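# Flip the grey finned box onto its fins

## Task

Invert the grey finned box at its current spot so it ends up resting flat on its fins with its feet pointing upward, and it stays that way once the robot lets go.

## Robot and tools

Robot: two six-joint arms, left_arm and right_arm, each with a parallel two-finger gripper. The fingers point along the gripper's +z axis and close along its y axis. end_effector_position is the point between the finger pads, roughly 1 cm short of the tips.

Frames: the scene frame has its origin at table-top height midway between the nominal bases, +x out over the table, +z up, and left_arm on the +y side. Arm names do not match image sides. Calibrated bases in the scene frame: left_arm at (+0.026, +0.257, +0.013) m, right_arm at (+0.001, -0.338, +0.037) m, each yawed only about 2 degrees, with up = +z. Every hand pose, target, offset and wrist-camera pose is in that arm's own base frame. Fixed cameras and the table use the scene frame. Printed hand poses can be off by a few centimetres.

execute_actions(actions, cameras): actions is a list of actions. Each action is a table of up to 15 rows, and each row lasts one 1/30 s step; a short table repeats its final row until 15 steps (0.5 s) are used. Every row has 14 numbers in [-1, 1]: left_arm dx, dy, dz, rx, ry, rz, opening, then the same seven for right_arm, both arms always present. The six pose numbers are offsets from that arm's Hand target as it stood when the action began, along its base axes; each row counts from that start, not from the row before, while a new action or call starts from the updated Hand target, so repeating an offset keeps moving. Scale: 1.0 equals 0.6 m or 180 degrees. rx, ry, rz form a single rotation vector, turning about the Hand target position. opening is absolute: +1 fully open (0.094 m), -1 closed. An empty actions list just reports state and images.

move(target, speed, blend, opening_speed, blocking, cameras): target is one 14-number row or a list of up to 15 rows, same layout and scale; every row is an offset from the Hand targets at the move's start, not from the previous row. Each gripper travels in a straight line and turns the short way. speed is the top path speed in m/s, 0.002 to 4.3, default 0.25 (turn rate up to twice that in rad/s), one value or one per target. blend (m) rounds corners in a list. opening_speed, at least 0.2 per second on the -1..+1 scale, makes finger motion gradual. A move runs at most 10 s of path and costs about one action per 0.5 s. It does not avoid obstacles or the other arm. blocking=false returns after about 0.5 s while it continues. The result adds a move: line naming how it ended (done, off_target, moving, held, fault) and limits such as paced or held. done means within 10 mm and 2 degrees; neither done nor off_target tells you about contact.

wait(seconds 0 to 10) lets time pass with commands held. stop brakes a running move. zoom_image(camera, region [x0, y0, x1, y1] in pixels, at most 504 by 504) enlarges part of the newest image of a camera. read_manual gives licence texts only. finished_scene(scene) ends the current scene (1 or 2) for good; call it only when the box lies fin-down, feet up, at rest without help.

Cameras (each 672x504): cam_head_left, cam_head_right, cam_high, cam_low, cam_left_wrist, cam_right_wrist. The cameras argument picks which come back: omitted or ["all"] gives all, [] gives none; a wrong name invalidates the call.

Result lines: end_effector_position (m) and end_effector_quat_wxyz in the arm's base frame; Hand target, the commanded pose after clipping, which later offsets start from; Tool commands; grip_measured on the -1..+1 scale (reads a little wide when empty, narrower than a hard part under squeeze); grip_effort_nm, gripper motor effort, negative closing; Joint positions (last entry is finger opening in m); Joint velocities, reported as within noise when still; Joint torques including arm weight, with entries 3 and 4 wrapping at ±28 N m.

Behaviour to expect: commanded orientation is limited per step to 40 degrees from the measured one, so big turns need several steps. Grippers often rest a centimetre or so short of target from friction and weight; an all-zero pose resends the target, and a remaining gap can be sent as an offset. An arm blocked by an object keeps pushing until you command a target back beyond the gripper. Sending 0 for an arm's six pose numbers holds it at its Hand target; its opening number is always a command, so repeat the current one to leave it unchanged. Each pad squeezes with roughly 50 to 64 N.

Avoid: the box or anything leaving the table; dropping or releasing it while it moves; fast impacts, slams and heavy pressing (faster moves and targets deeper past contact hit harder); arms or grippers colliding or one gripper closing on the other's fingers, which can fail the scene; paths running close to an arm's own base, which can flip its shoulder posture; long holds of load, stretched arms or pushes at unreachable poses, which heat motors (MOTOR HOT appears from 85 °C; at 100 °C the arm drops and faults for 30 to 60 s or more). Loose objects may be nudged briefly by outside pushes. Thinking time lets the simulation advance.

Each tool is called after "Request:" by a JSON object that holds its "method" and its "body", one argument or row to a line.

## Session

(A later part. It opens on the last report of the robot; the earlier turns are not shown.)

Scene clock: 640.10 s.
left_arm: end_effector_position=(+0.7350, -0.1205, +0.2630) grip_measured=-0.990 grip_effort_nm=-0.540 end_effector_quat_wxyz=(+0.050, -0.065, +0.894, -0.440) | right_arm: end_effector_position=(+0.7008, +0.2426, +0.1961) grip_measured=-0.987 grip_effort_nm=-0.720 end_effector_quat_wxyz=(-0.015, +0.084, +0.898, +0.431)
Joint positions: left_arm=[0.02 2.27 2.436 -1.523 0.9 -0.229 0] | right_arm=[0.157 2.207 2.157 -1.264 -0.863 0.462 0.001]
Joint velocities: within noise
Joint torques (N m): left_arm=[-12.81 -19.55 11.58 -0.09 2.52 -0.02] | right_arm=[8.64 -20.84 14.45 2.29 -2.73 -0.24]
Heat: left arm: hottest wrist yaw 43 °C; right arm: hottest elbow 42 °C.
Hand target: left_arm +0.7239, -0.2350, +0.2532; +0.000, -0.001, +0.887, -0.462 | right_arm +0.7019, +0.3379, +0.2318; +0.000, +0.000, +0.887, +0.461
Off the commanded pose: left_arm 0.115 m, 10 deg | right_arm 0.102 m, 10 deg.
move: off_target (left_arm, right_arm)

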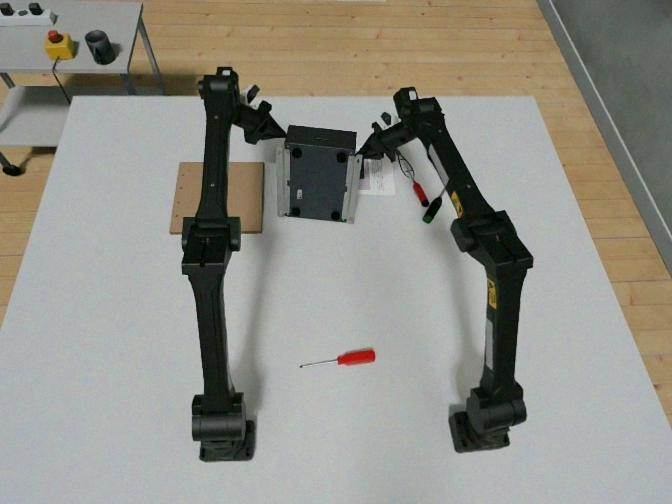

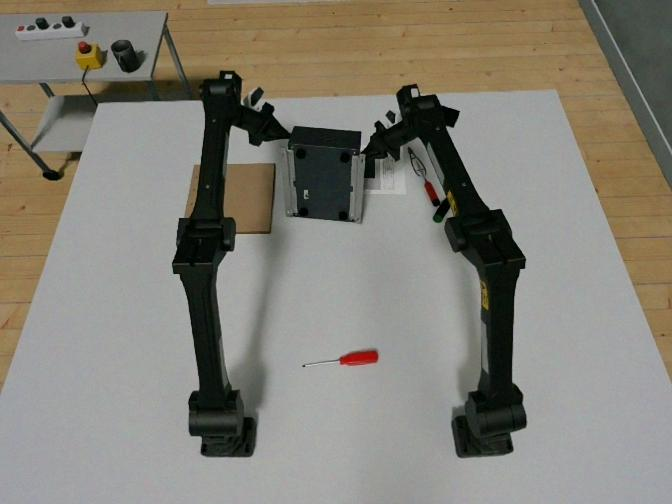

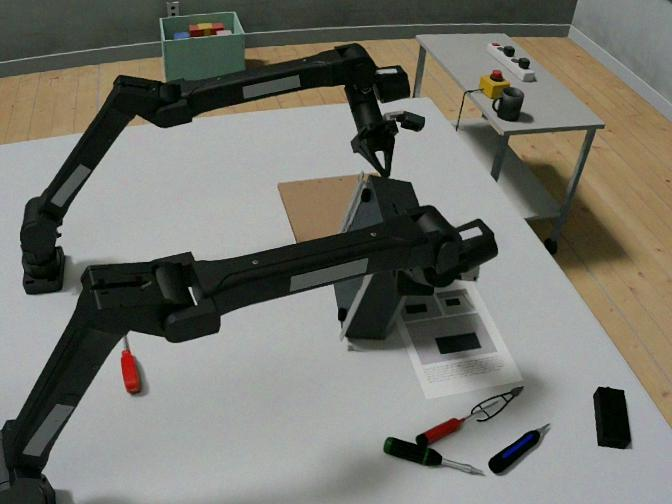

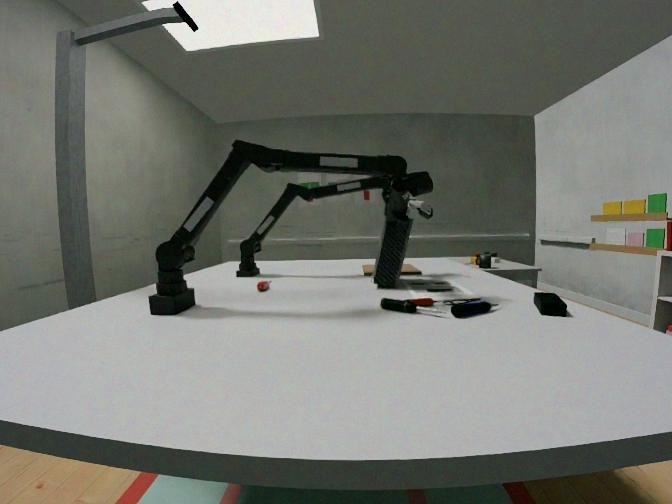

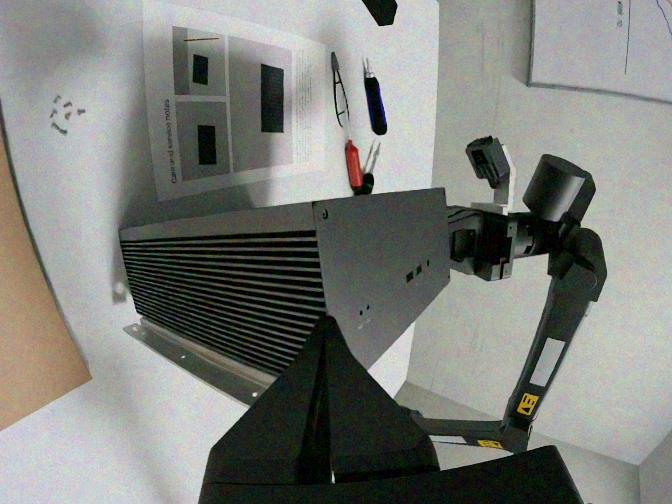

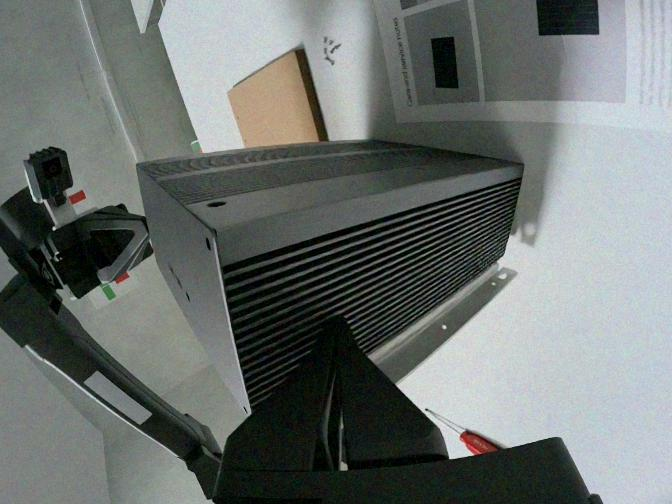

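Request:
{"method": "move", "body": {
  "target": [
    [0.07,0,-0.04,0,0,0,-1,0.075,0,-0.04,0,0,0,-1],
    [0.09,0.0,-0.13,0,0,0,-1,0.095,0,-0.12,0,0,0,-1],
    [0.08,0.0,-0.26,0,0,0,-1,0.085,0,-0.25,0,0,0,-1],
    [0.08,0.0,-0.365,0,0,0,-1,0.085,0,-0.365,0,0,0,-1]
  ],
  "speed": 0.07,
  "blend": [0.02,0.02,0.02,0]
}}

Scene clock: 659.23 s.
left_arm: end_effector_position=(+0.7914, -0.1206, +0.2457) grip_measured=-0.990 grip_effort_nm=-0.535 end_effector_quat_wxyz=(+0.177, +0.015, +0.869, -0.462) | right_arm: end_effector_position=(+0.7737, +0.2614, +0.0115) grip_measured=-0.987 grip_effort_nm=-0.716 end_effector_quat_wxyz=(+0.021, +0.044, +0.891, +0.451)
Joint positions: left_arm=[0.025 2.305 2.392 -1.168 0.953 -0.195 0] | right_arm=[0.162 2.566 2.311 -0.982 -0.893 0.42 0.001]
Joint velocities: within noise
Joint torques (N m): left_arm=[-12.28 -8.94 0.92 -0.72 -0.26 0.06] | right_arm=[7.18 -24.53 9.29 1.07 -1.47 -0.07]
Heat: left arm: hottest wrist yaw 42 °C; right arm: hottest elbow 45 °C.
Hand target: left_arm +0.7719, -0.2348, +0.0342; +0.000, -0.001, +0.887, -0.462 | right_arm +0.7529, +0.3379, +0.0129; +0.000, +0.000, +0.887, +0.461
Off the commanded pose: left_arm 0.241 m, 20 deg | right_arm 0.079 m, 6 deg.
move: off_target (left_arm, right_arm)

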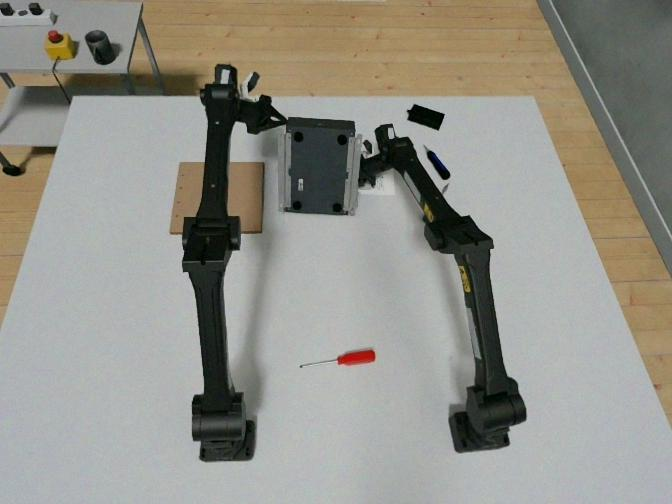

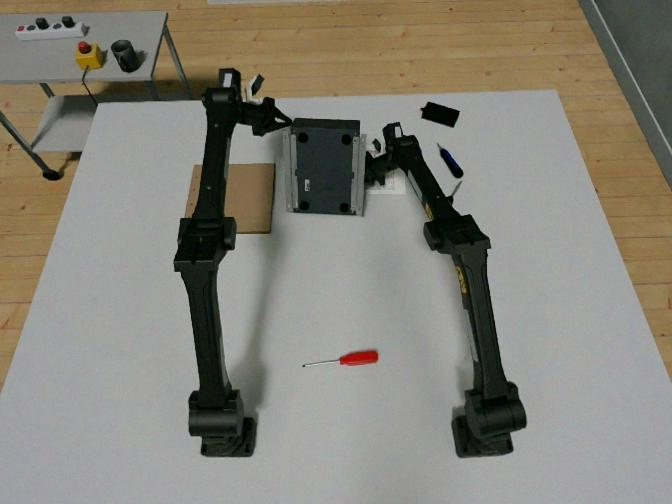

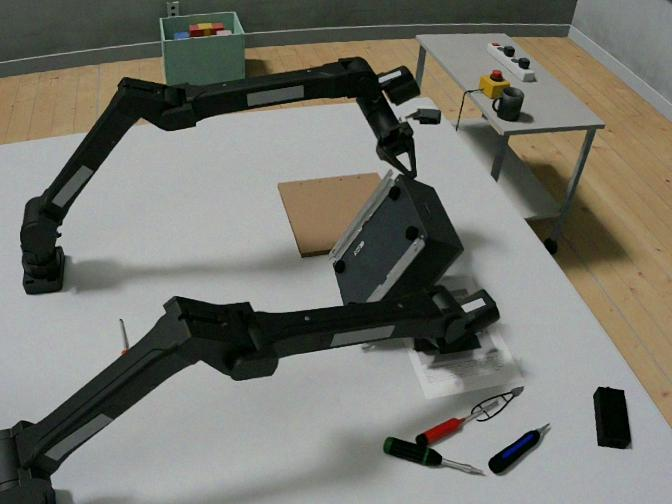

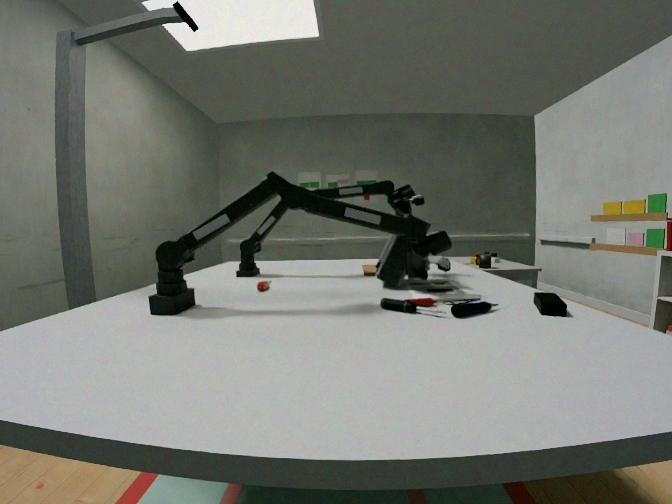

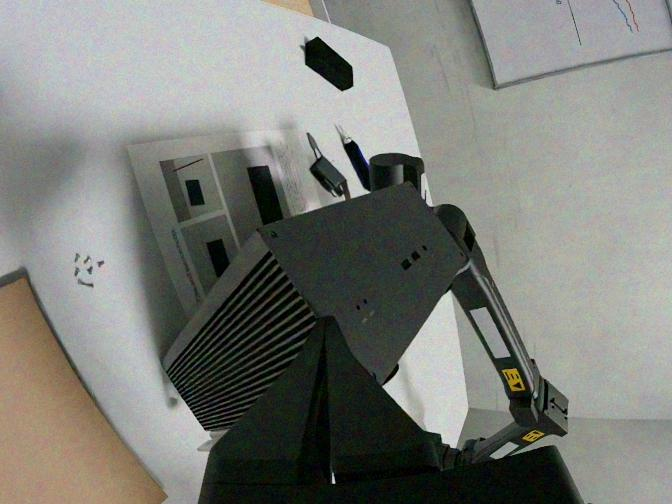

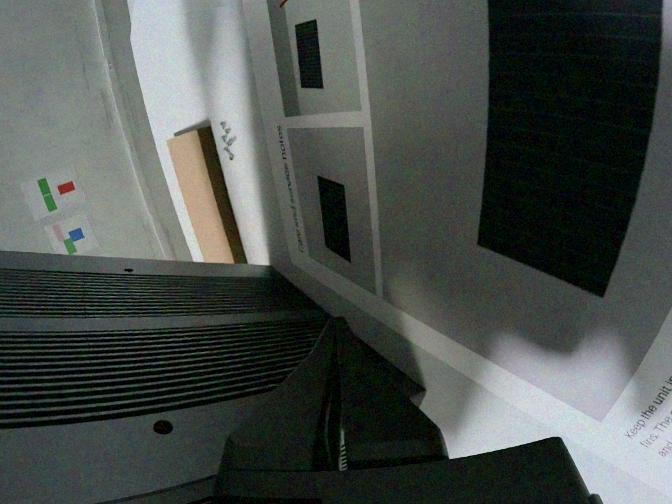

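Request:
{"method": "move", "body": {
  "target": [
    [0.03,0.02,0.34,0,0,0,-1,0.035,-0.1,0,0,0,0,-1],
    [0.03,0.04,0.36,0,0,0,-1,0.035,-0.1,0,0,0,0,-1]
  ],
  "speed": 0.1
}}

Scene clock: 671.63 s.
left_arm: end_effector_position=(+0.7954, -0.1256, +0.2564) grip_measured=-0.990 grip_effort_nm=-0.535 end_effector_quat_wxyz=(+0.092, -0.070, +0.881, -0.459) | right_arm: end_effector_position=(+0.7680, +0.2621, +0.0005) grip_measured=-0.987 grip_effort_nm=-0.720 end_effector_quat_wxyz=(-0.010, +0.019, +0.890, +0.455)
Joint positions: left_arm=[0.015 2.534 2.884 -1.557 0.926 -0.326 0] | right_arm=[0.159 2.649 2.448 -1.153 -0.929 0.31 0.001]
Joint velocities: within noise
Joint torques (N m): left_arm=[-9.29 -22.01 12.21 0.9 1.84 -0.27] | right_arm=[0.09 -24.7 11.75 0.55 -0.95 -0.18]
Heat: left arm: hottest elbow 40 °C; right arm: hottest elbow 46 °C.
Hand target: left_arm +0.7899, -0.2110, +0.2503; +0.000, -0.001, +0.887, -0.462 | right_arm +0.7738, +0.2779, +0.0128; +0.000, +0.000, +0.887, +0.461
Off the commanded pose: left_arm 0.086 m, 13 deg | right_arm 0.021 m, 2 deg.
elbow stopped short (left arm): the move would have taken joint 3 (elbow) straighter than the controller allows.
move: off_target (left_arm, right_arm)

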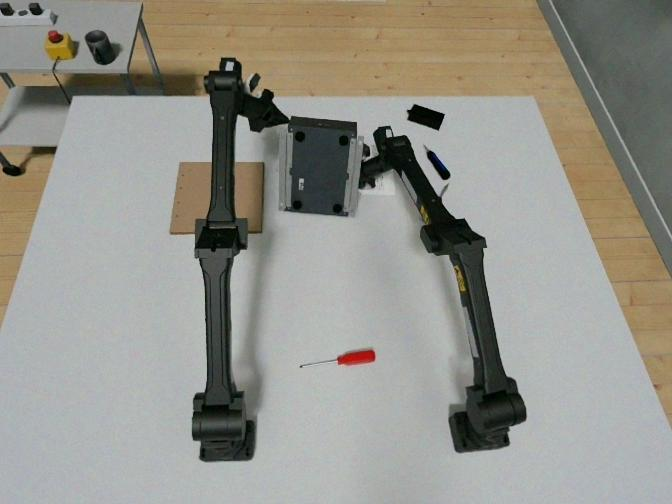

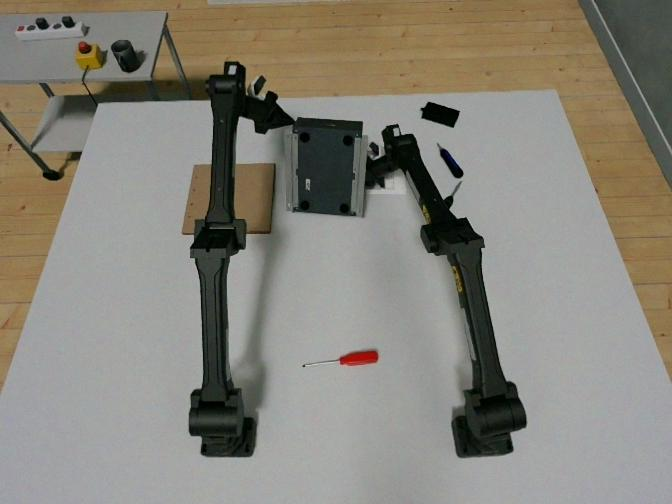

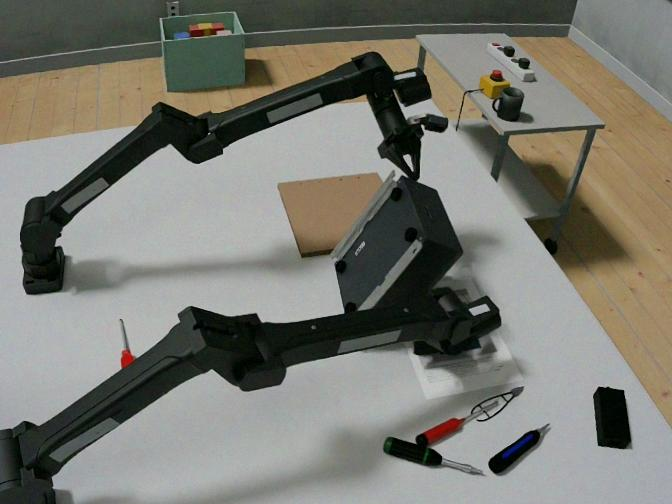

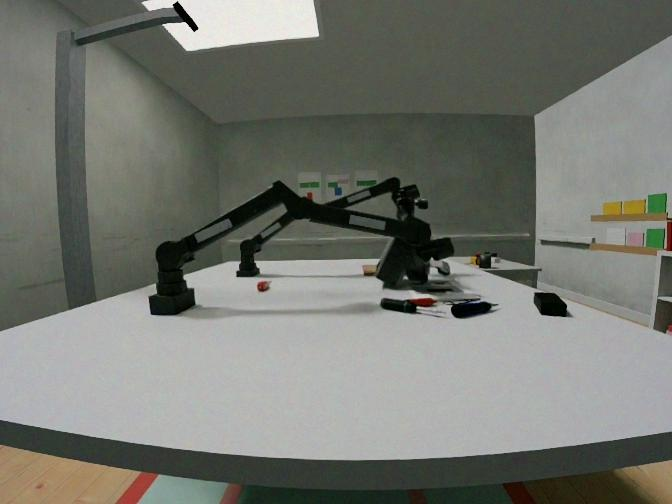

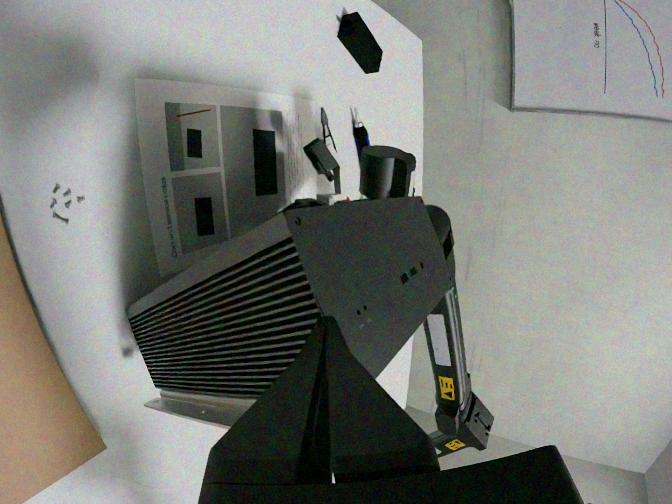

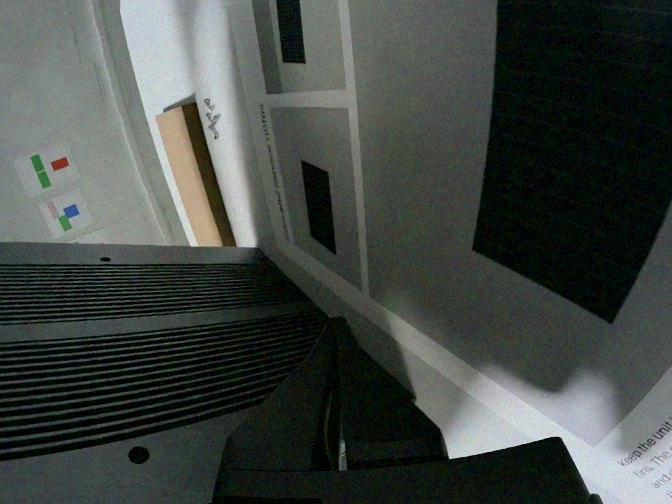

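Request:
{"method": "move", "body": {
  "target": [
    [0,0.12,0.02,0,0,0,-1,0,0.1,0.1,0,0,0,-1],
    [-0.1,0.25,0.02,0,0,0,-1,0,0.13,0.18,0,0,0,-1],
    [-0.2,0.25,0.02,0,0,0,-1,-0.12,0.13,0.18,0,0,0,-1]
  ],
  "speed": 0.07
}}

Scene clock: 691.87 s.
left_arm: end_effector_position=(+0.6739, -0.0672, +0.2509) grip_measured=-0.990 grip_effort_nm=-0.530 end_effector_quat_wxyz=(+0.022, -0.021, +0.886, -0.463) | right_arm: end_effector_position=(+0.7032, +0.3448, +0.1024) grip_measured=-0.987 grip_effort_nm=-0.725 end_effector_quat_wxyz=(-0.012, +0.011, +0.889, +0.458)
Joint positions: left_arm=[0.111 2.166 2.21 -1.671 0.962 0.093 0] | right_arm=[0.283 2.346 2.129 -0.997 -0.902 0.482 0.001]
Joint velocities: within noise
Joint torques (N m): left_arm=[0.15 -22.89 8.16 0.23 0.52 0.02] | right_arm=[0.03 -24.7 8.2 1.63 -0.4 0.03]
Heat: left arm: hottest elbow 44 °C; right arm: hottest elbow 46 °C.
Hand target: left_arm +0.6699, -0.0609, +0.2625; +0.000, -0.001, +0.887, -0.462 | right_arm +0.7018, +0.3559, +0.1210; +0.000, +0.000, +0.887, +0.461
Off the commanded pose: left_arm 0.014 m, 3 deg | right_arm 0.022 m, 2 deg.
elbow stopped short (left arm): the move would have taken joint 3 (elbow) straighter than the controller allows.
joint sent to its limit (left arm) — joint 4 (wrist pitch), lower limit. The joint targets are off in orientation, not in position.
move: off_target (left_arm, right_arm)

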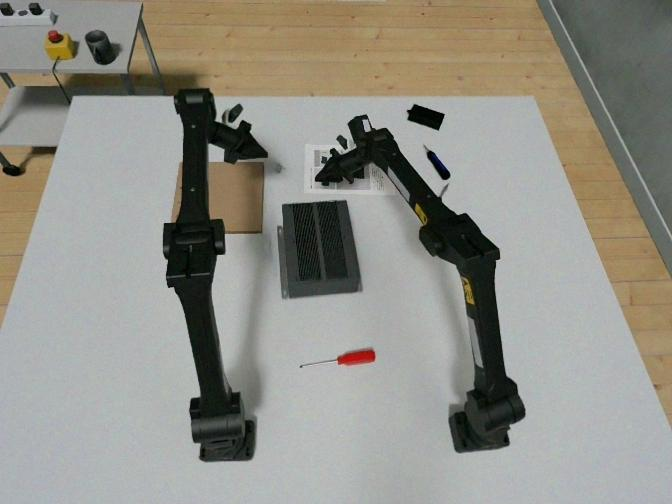

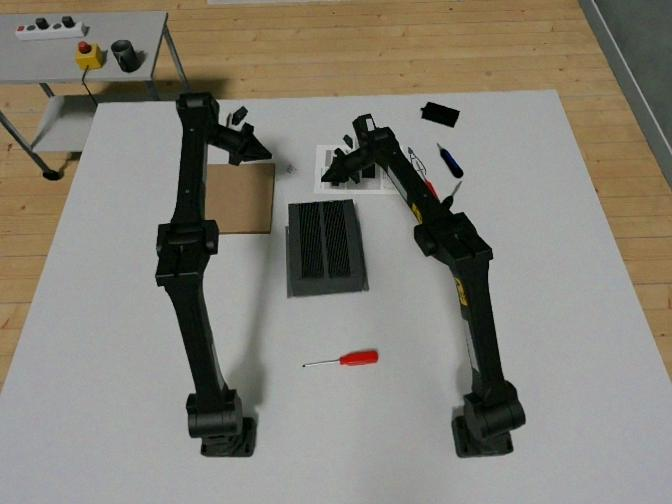

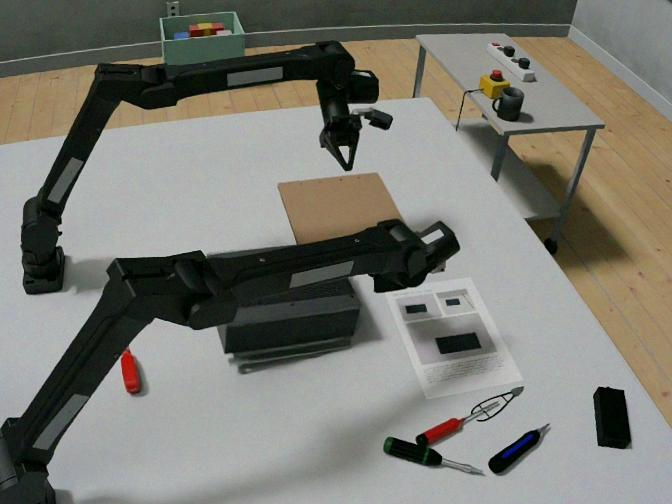

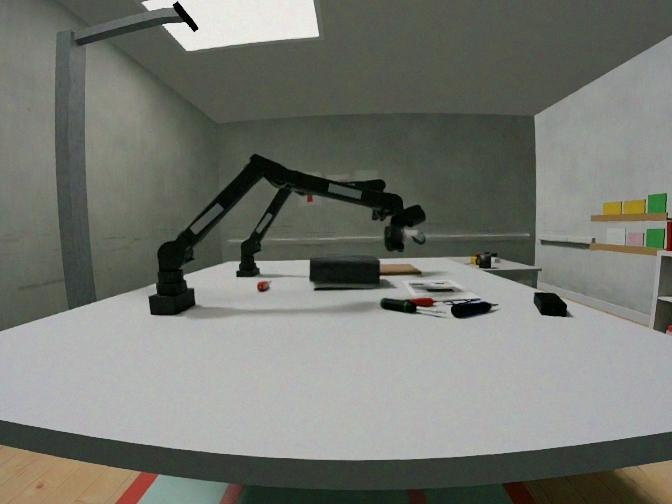

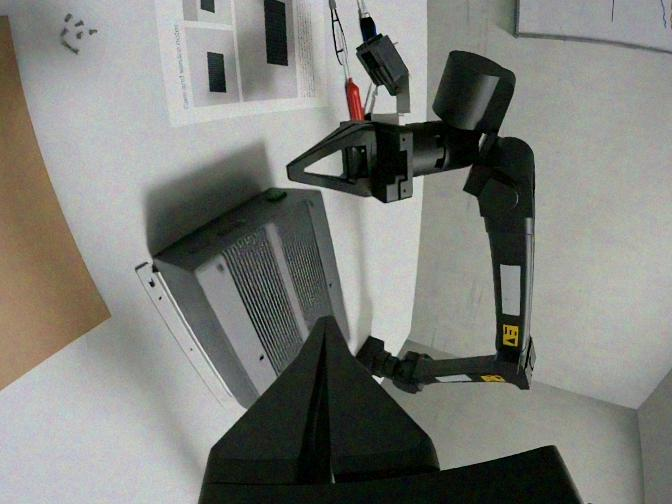

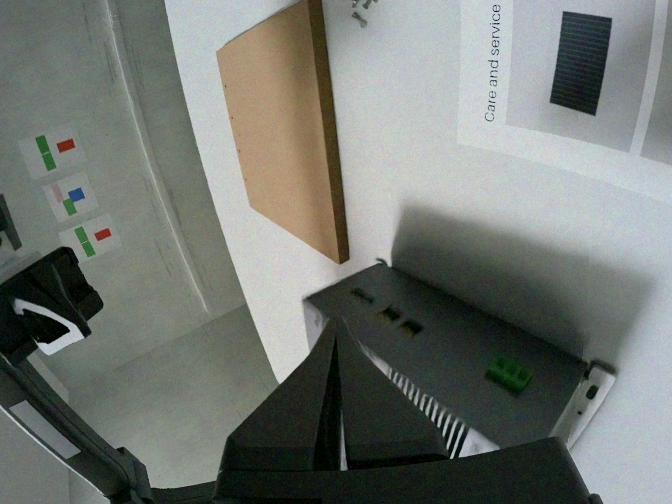

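Request:
{"method": "move", "body": {
  "target": [
    [0.133,0,0,0,0,0,-1,0.128,-0.1,0,0,0,0,-1],
    [0.133,-0.147,-0.37,0,0,0,-1,0.128,-0.1,-0.177,0,0,0,-1]
  ],
  "speed": 0.2,
  "cameras": ["cam_head_left","cam_left_wrist","cam_right_wrist"]
}}

Scene clock: 714.83 s.
left_arm: end_effector_position=(+0.7478, -0.1447, +0.0626) grip_measured=-0.990 grip_effort_nm=-0.530 end_effector_quat_wxyz=(+0.011, +0.006, +0.886, -0.463) | right_arm: end_effector_position=(+0.7782, +0.2890, +0.0200) grip_measured=-0.987 grip_effort_nm=-0.725 end_effector_quat_wxyz=(-0.003, +0.009, +0.888, +0.459)
Joint positions: left_arm=[-0.004 2.506 2.332 -1.366 0.963 -0.008 0] | right_arm=[0.19 2.696 2.587 -1.198 -0.928 0.343 0.001]
Joint velocities: within noise
Joint torques (N m): left_arm=[-1.32 -21.19 9.37 1.11 0.54 -0.26] | right_arm=[-0.56 -25 8.75 1.5 -0.71 -0.19]
Heat: left arm: hottest elbow 43 °C; right arm: hottest elbow 44 °C.
Hand target: left_arm +0.7496, -0.1491, +0.0402; +0.000, -0.001, +0.887, -0.462 | right_arm +0.7787, +0.2957, +0.0147; +0.000, +0.000, +0.887, +0.461
Off the commanded pose: left_arm 0.023 m, 1 deg | right_arm 0.009 m, 1 deg.
move: off_target (left_arm)
Images, in order (width x height): cam_head_left 672x504, cam_left_wrist 672x504, cam_right_wrist 672x504.

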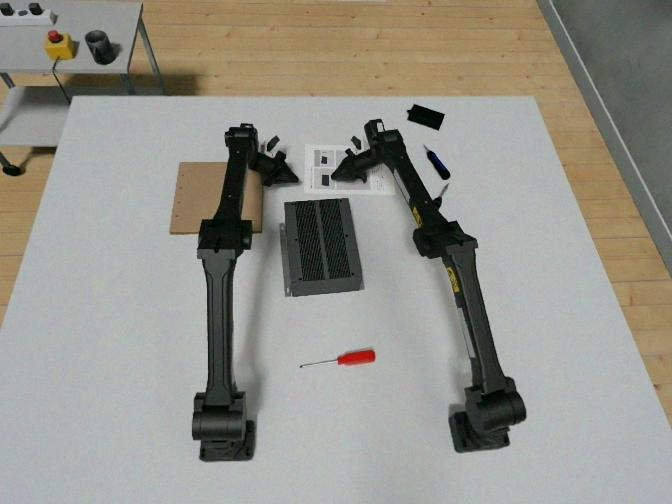

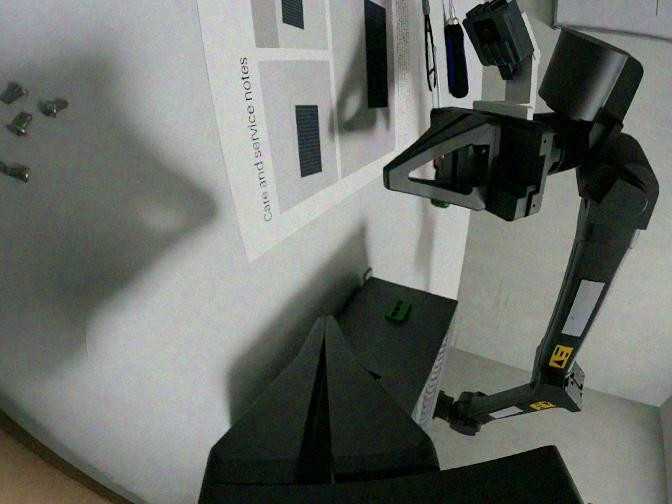

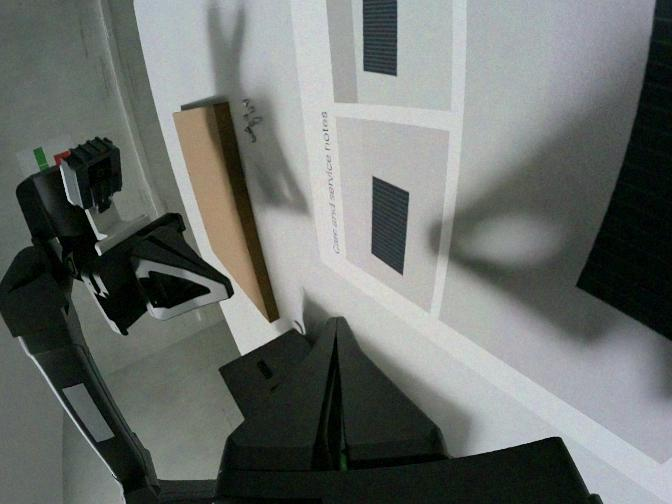

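Request:
{"method": "move", "body": {
  "target": [
    [-0.35,0,0,0,0,0,-1,-0.34,0,0,0,0,0,-1]
  ],
  "speed": 0.1,
  "cameras": ["cam_head_left","cam_left_wrist","cam_right_wrist"]
}}

Scene clock: 727.23 s.
left_arm: end_effector_position=(+0.5712, -0.1181, +0.0478) grip_measured=-0.990 grip_effort_nm=-0.530 end_effector_quat_wxyz=(+0.046, -0.002, +0.890, -0.454) | right_arm: end_effector_position=(+0.6043, +0.2658, +0.0209) grip_measured=-0.987 grip_effort_nm=-0.720 end_effector_quat_wxyz=(+0.033, +0.013, +0.887, +0.460)
Joint positions: left_arm=[0.038 2.002 1.373 -0.854 0.945 -0.011 0] | right_arm=[0.21 2.109 1.453 -0.521 -0.899 0.431 0.001]
Joint velocities: within noise
Joint torques (N m): left_arm=[-5.01 -18.02 3.47 -0.53 1.17 -0.24] | right_arm=[3.31 -19.96 4.4 0.35 -1.05 -0.04]
Heat: left arm: hottest elbow 43 °C; right arm: hottest elbow 45 °C.
Hand target: left_arm +0.5398, -0.1492, +0.0404; +0.000, -0.001, +0.887, -0.462 | right_arm +0.5747, +0.2958, +0.0148; +0.000, +0.000, +0.887, +0.461
Off the commanded pose: left_arm 0.045 m, 5 deg | right_arm 0.043 m, 4 deg.
move: off_target (left_arm, right_arm)
Images, in order (width x height): cam_head_left 672x504, cam_left_wrist 672x504, cam_right_wrist 672x504.

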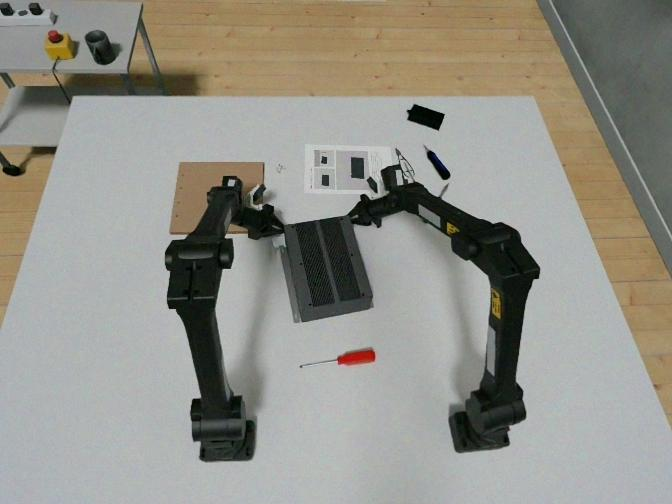

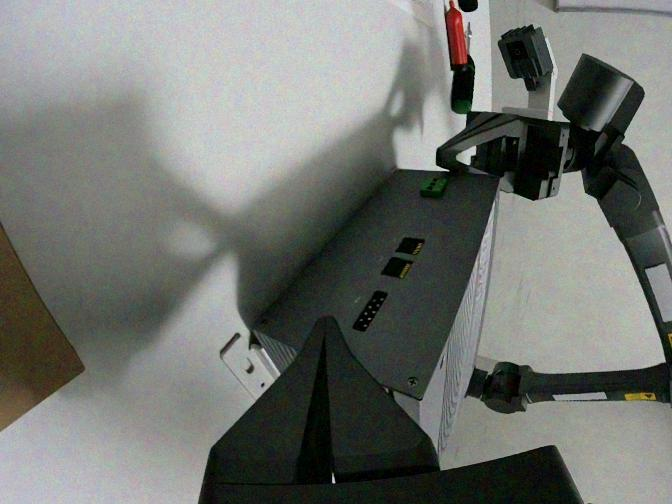

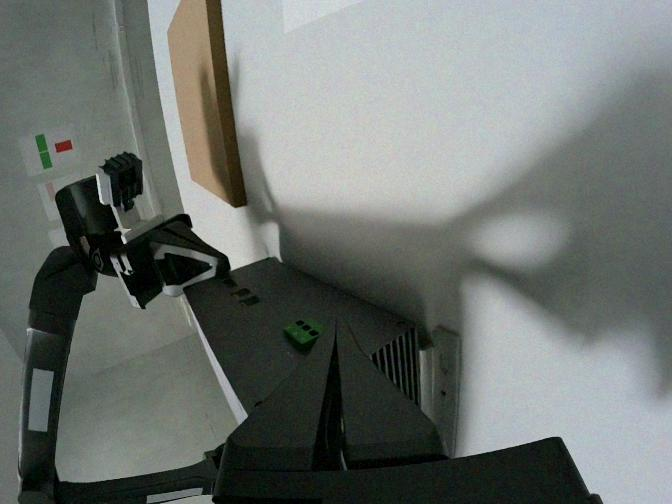

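Request:
{"method": "move", "body": {
  "target": [
    [-0.05,0,0,0,0,0,-1,-0.14,0,0,0,0,0,-1]
  ],
  "speed": 0.1,
  "cameras": ["cam_head_left"]
}}

Scene clock: 732.67 s.
left_arm: end_effector_position=(+0.5477, -0.1181, +0.0483) grip_measured=-0.990 grip_effort_nm=-0.535 end_effector_quat_wxyz=(+0.053, +0.002, +0.891, -0.451) | right_arm: end_effector_position=(+0.5274, +0.2483, +0.0321) grip_measured=-0.987 grip_effort_nm=-0.725 end_effector_quat_wxyz=(+0.045, +0.027, +0.887, +0.460)
Joint positions: left_arm=[0.039 1.945 1.281 -0.801 0.939 -0.011 0] | right_arm=[0.211 1.919 1.149 -0.358 -0.883 0.484 0.001]
Joint velocities: within noise
Joint torques (N m): left_arm=[-5.19 -17.2 2.62 -1.03 1.38 -0.27] | right_arm=[6.36 -14.45 4.3 0.88 -1.04 0.02]
Heat: left arm: hottest elbow 42 °C; right arm: hottest elbow 44 °C.
Hand target: left_arm +0.5096, -0.1491, +0.0402; +0.000, -0.001, +0.887, -0.462 | right_arm +0.4907, +0.2958, +0.0147; +0.000, +0.000, +0.887, +0.461
Off the commanded pose: left_arm 0.050 m, 6 deg | right_arm 0.063 m, 6 deg.
move: off_target (left_arm, right_arm)
Images, in order (width x height): cam_head_left 672x504.

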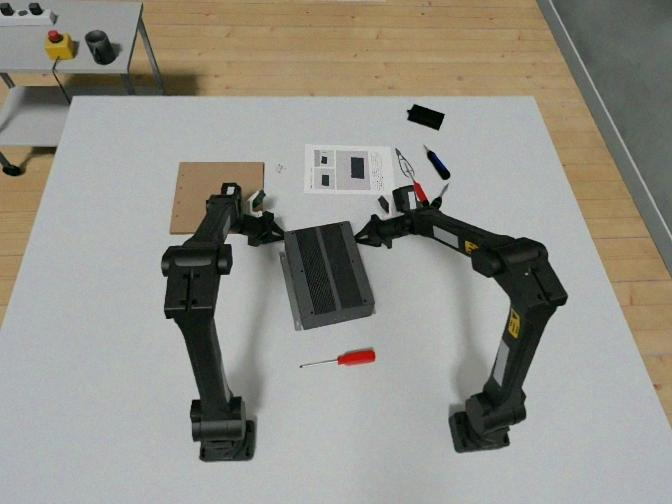

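Request:
{"method": "move", "body": {
  "target": [
    [0,0.18,0,0,0,0,-1,0,-0.3,0,0,0,0,-1],
    [-0.26,0.2,0,0,0,0,-1,-0.215,-0.32,0,0,0,0,-1],
    [-0.26,0.2,0,0,0,0,-1,-0.215,0.0,0,0,0,0,-1]
  ],
  "speed": [0.2,0.2,0.1],
  "cameras": ["cam_head_left","cam_left_wrist","cam_right_wrist"]
}}

Scene clock: 744.10 s.
left_arm: end_effector_position=(+0.3542, -0.0322, +0.0361) grip_measured=-0.990 grip_effort_nm=-0.530 end_effector_quat_wxyz=(-0.009, -0.006, +0.885, -0.465) | right_arm: end_effector_position=(+0.3851, +0.2260, +0.0103) grip_measured=-0.987 grip_effort_nm=-0.725 end_effector_quat_wxyz=(+0.027, +0.071, +0.894, +0.441)
Joint positions: left_arm=[0.299 1.746 0.882 -1.126 0.9 0.49 0] | right_arm=[0.245 1.684 0.704 -0.136 -0.824 0.605 0.001]
Joint velocities: within noise
Joint torques (N m): left_arm=[-0.15 -11.99 4.72 -0.05 0.47 0.03] | right_arm=[11.52 -9.76 6.24 2.82 -2.07 0.03]
Heat: left arm: hottest elbow 41 °C; right arm: hottest elbow 42 °C.
Hand target: left_arm +0.3537, -0.0292, +0.0403; +0.000, -0.001, +0.887, -0.462 | right_arm +0.3616, +0.2957, +0.0147; +0.000, +0.000, +0.887, +0.461
Off the commanded pose: left_arm 0.005 m, 1 deg | right_arm 0.074 m, 9 deg.
move: off_target (right_arm)
Images, in order (width x height): cam_head_left 672x504, cam_left_wrist 672x504, cam_right_wrist 672x504.

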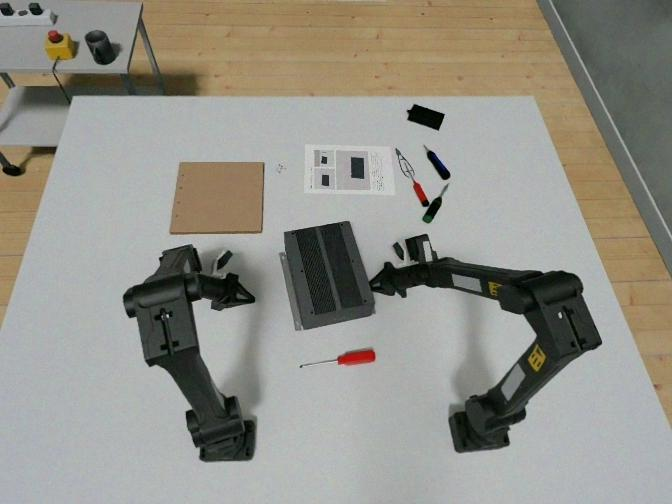

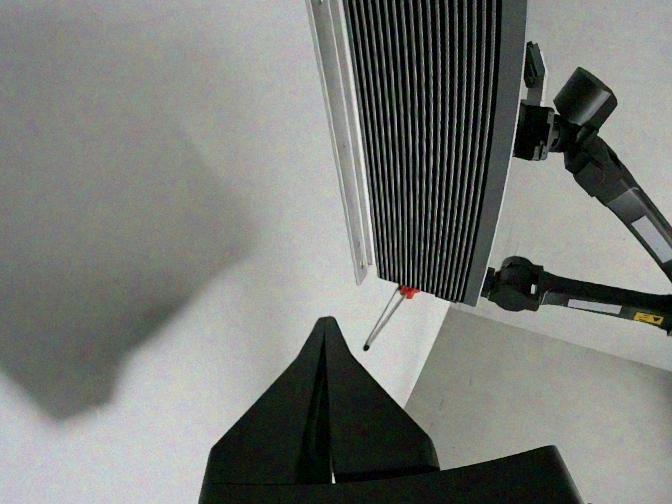

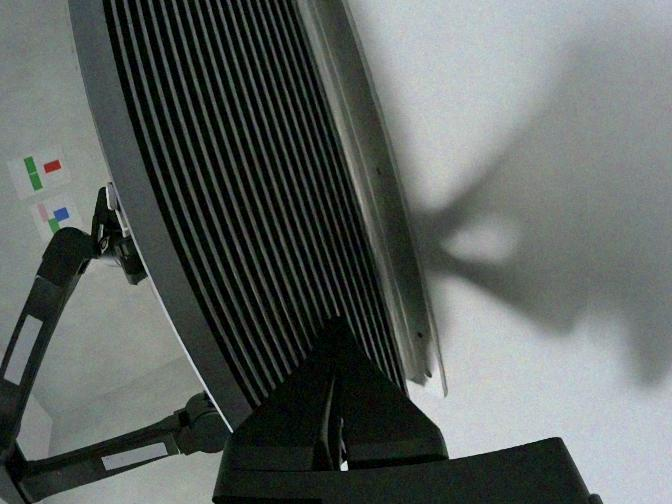

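Request:
{"method": "move", "body": {
  "target": [
    [0,0,0,0,0,0,-1,0,0.12,0.01,0,0,0,-1]
  ],
  "speed": 0.1,
  "cameras": ["cam_head_left","cam_right_wrist"]
}}

Scene clock: 750.73 s.
left_arm: end_effector_position=(+0.3542, -0.0322, +0.0361) grip_measured=-0.990 grip_effort_nm=-0.535 end_effector_quat_wxyz=(-0.009, -0.006, +0.885, -0.465) | right_arm: end_effector_position=(+0.3588, +0.2966, +0.0106) grip_measured=-0.987 grip_effort_nm=-0.720 end_effector_quat_wxyz=(+0.000, +0.067, +0.897, +0.437)
Joint positions: left_arm=[0.299 1.746 0.882 -1.126 0.9 0.49 0] | right_arm=[0.436 1.691 0.704 -0.027 -0.755 0.811 0.001]
Joint velocities: within noise
Joint torques (N m): left_arm=[-0.09 -12.16 4.74 -0.09 0.47 0.01] | right_arm=[9.29 -6.83 10.97 3.51 -1.17 0.07]
Heat: left arm: hottest elbow 40 °C; right arm: hottest elbow 42 °C.
Hand target: left_arm +0.3537, -0.0292, +0.0403; +0.000, -0.001, +0.887, -0.462 | right_arm +0.3618, +0.3677, +0.0208; +0.000, +0.000, +0.887, +0.461
Off the commanded pose: left_arm 0.005 m, 1 deg | right_arm 0.072 m, 8 deg.
move: off_target (right_arm)
Images, in order (width x height): cam_head_left 672x504, cam_right_wrist 672x504.

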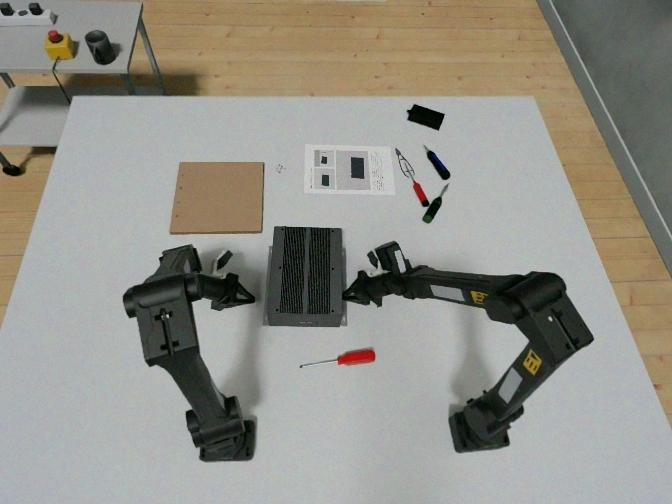

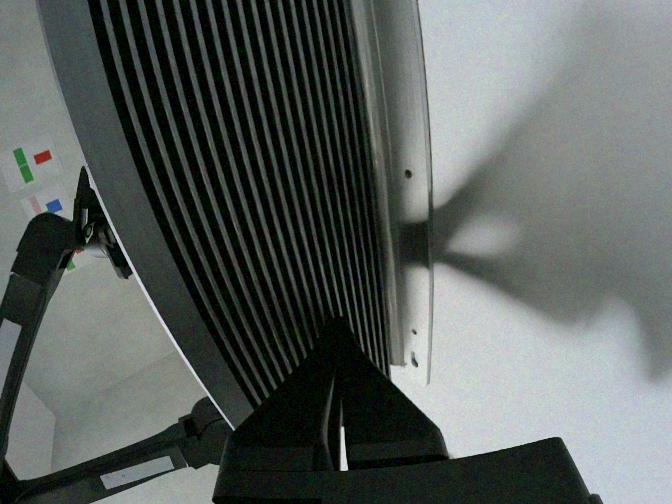

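Request:
{"method": "move", "body": {
  "target": [
    [0,-0.075,-0.01,0,0,0,-1,0,0,-0.013,0,0,0,-1],
    [0,-0.24,-0.005,0,0,0,-1,0,0.045,-0.013,0,0,0,-1],
    [0.083,-0.25,0.305,0,0,0,-1,0.083,0.055,0.287,0,0,0,-1],
    [0.208,-0.25,0.405,0,0,0,-1,0.208,0.055,0.4,0,0,0,-1],
    [0.313,-0.25,0.41,0,0,0,-1,0.313,0.055,0.41,0,0,0,-1],
    [0.383,-0.245,0.375,0,0,0,-1,0.383,0.05,0.375,0,0,0,-1],
    [0.473,-0.245,0.355,0,0,0,-1,0.473,0.05,0.355,0,0,0,-1]
  ],
  "speed": [0.12,0.09,0.1,0.1,0.1,0.1,0.08],
  "blend": [0,0,0.03,0.03,0.02,0.02,0]
}}

Scene clock: 773.23 s.
left_arm: end_effector_position=(+0.6256, -0.1747, +0.2659) grip_measured=-0.990 grip_effort_nm=-0.520 end_effector_quat_wxyz=(+0.005, -0.004, +0.886, -0.465) | right_arm: end_effector_position=(+0.6382, +0.3711, +0.2237) grip_measured=-0.988 grip_effort_nm=-0.667 end_effector_quat_wxyz=(-0.013, +0.030, +0.892, +0.450)
Joint positions: left_arm=[-0.053 1.982 1.946 -1.437 0.963 -0.113 0] | right_arm=[0.351 2.084 1.995 -1.042 -0.854 0.62 0.001]
Joint velocities: within noise
Joint torques (N m): left_arm=[-0.91 -15.44 11.78 0.46 0.48 0.04] | right_arm=[1.67 -17.85 13.12 1.78 -0.93 -0.17]
Heat: left arm: hottest wrist yaw 41 °C; right arm: hottest elbow 46 °C.
Hand target: left_arm +0.6375, -0.1760, +0.2532; +0.000, -0.001, +0.887, -0.462 | right_arm +0.6456, +0.3977, +0.2338; +0.000, +0.000, +0.887, +0.461
Off the commanded pose: left_arm 0.017 m, 1 deg | right_arm 0.029 m, 4 deg.
move: off_target (left_arm, right_arm)

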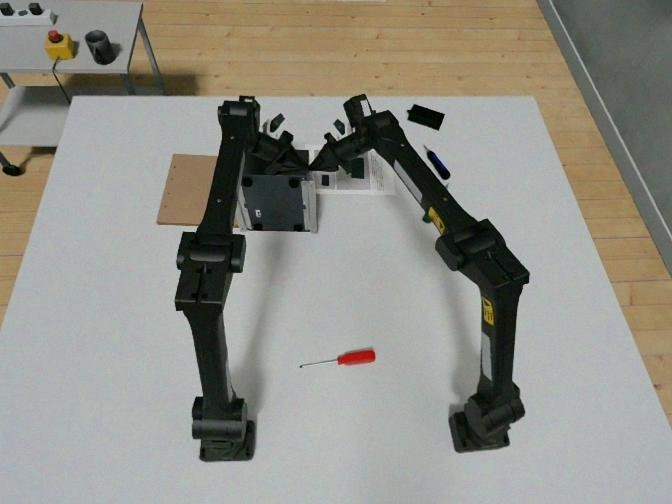

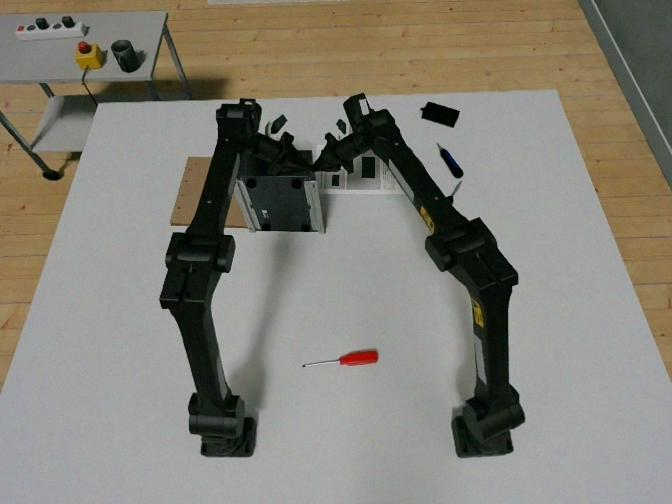

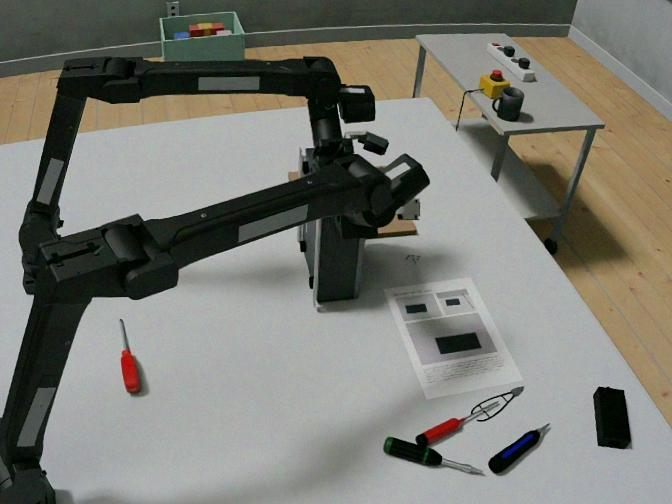

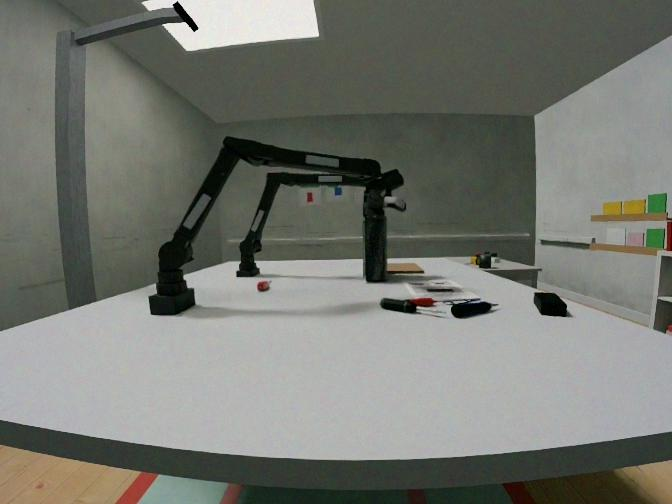

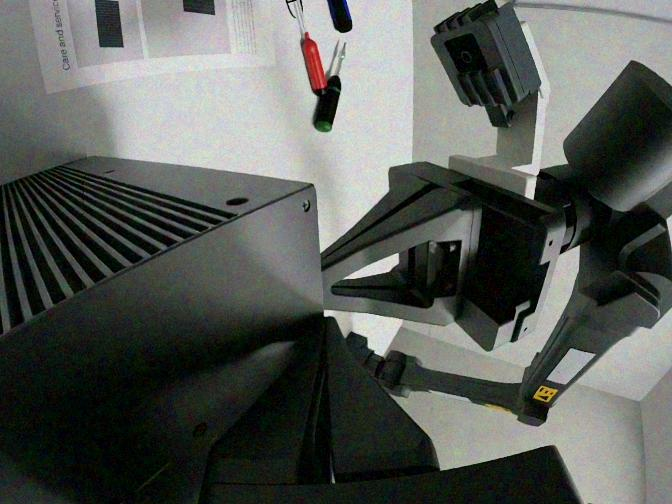

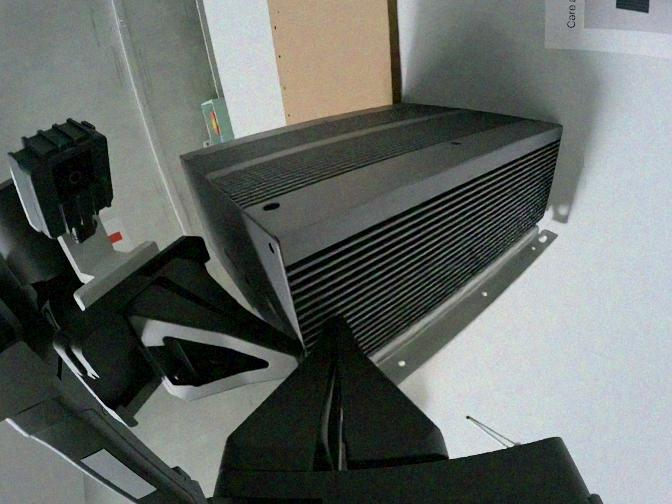

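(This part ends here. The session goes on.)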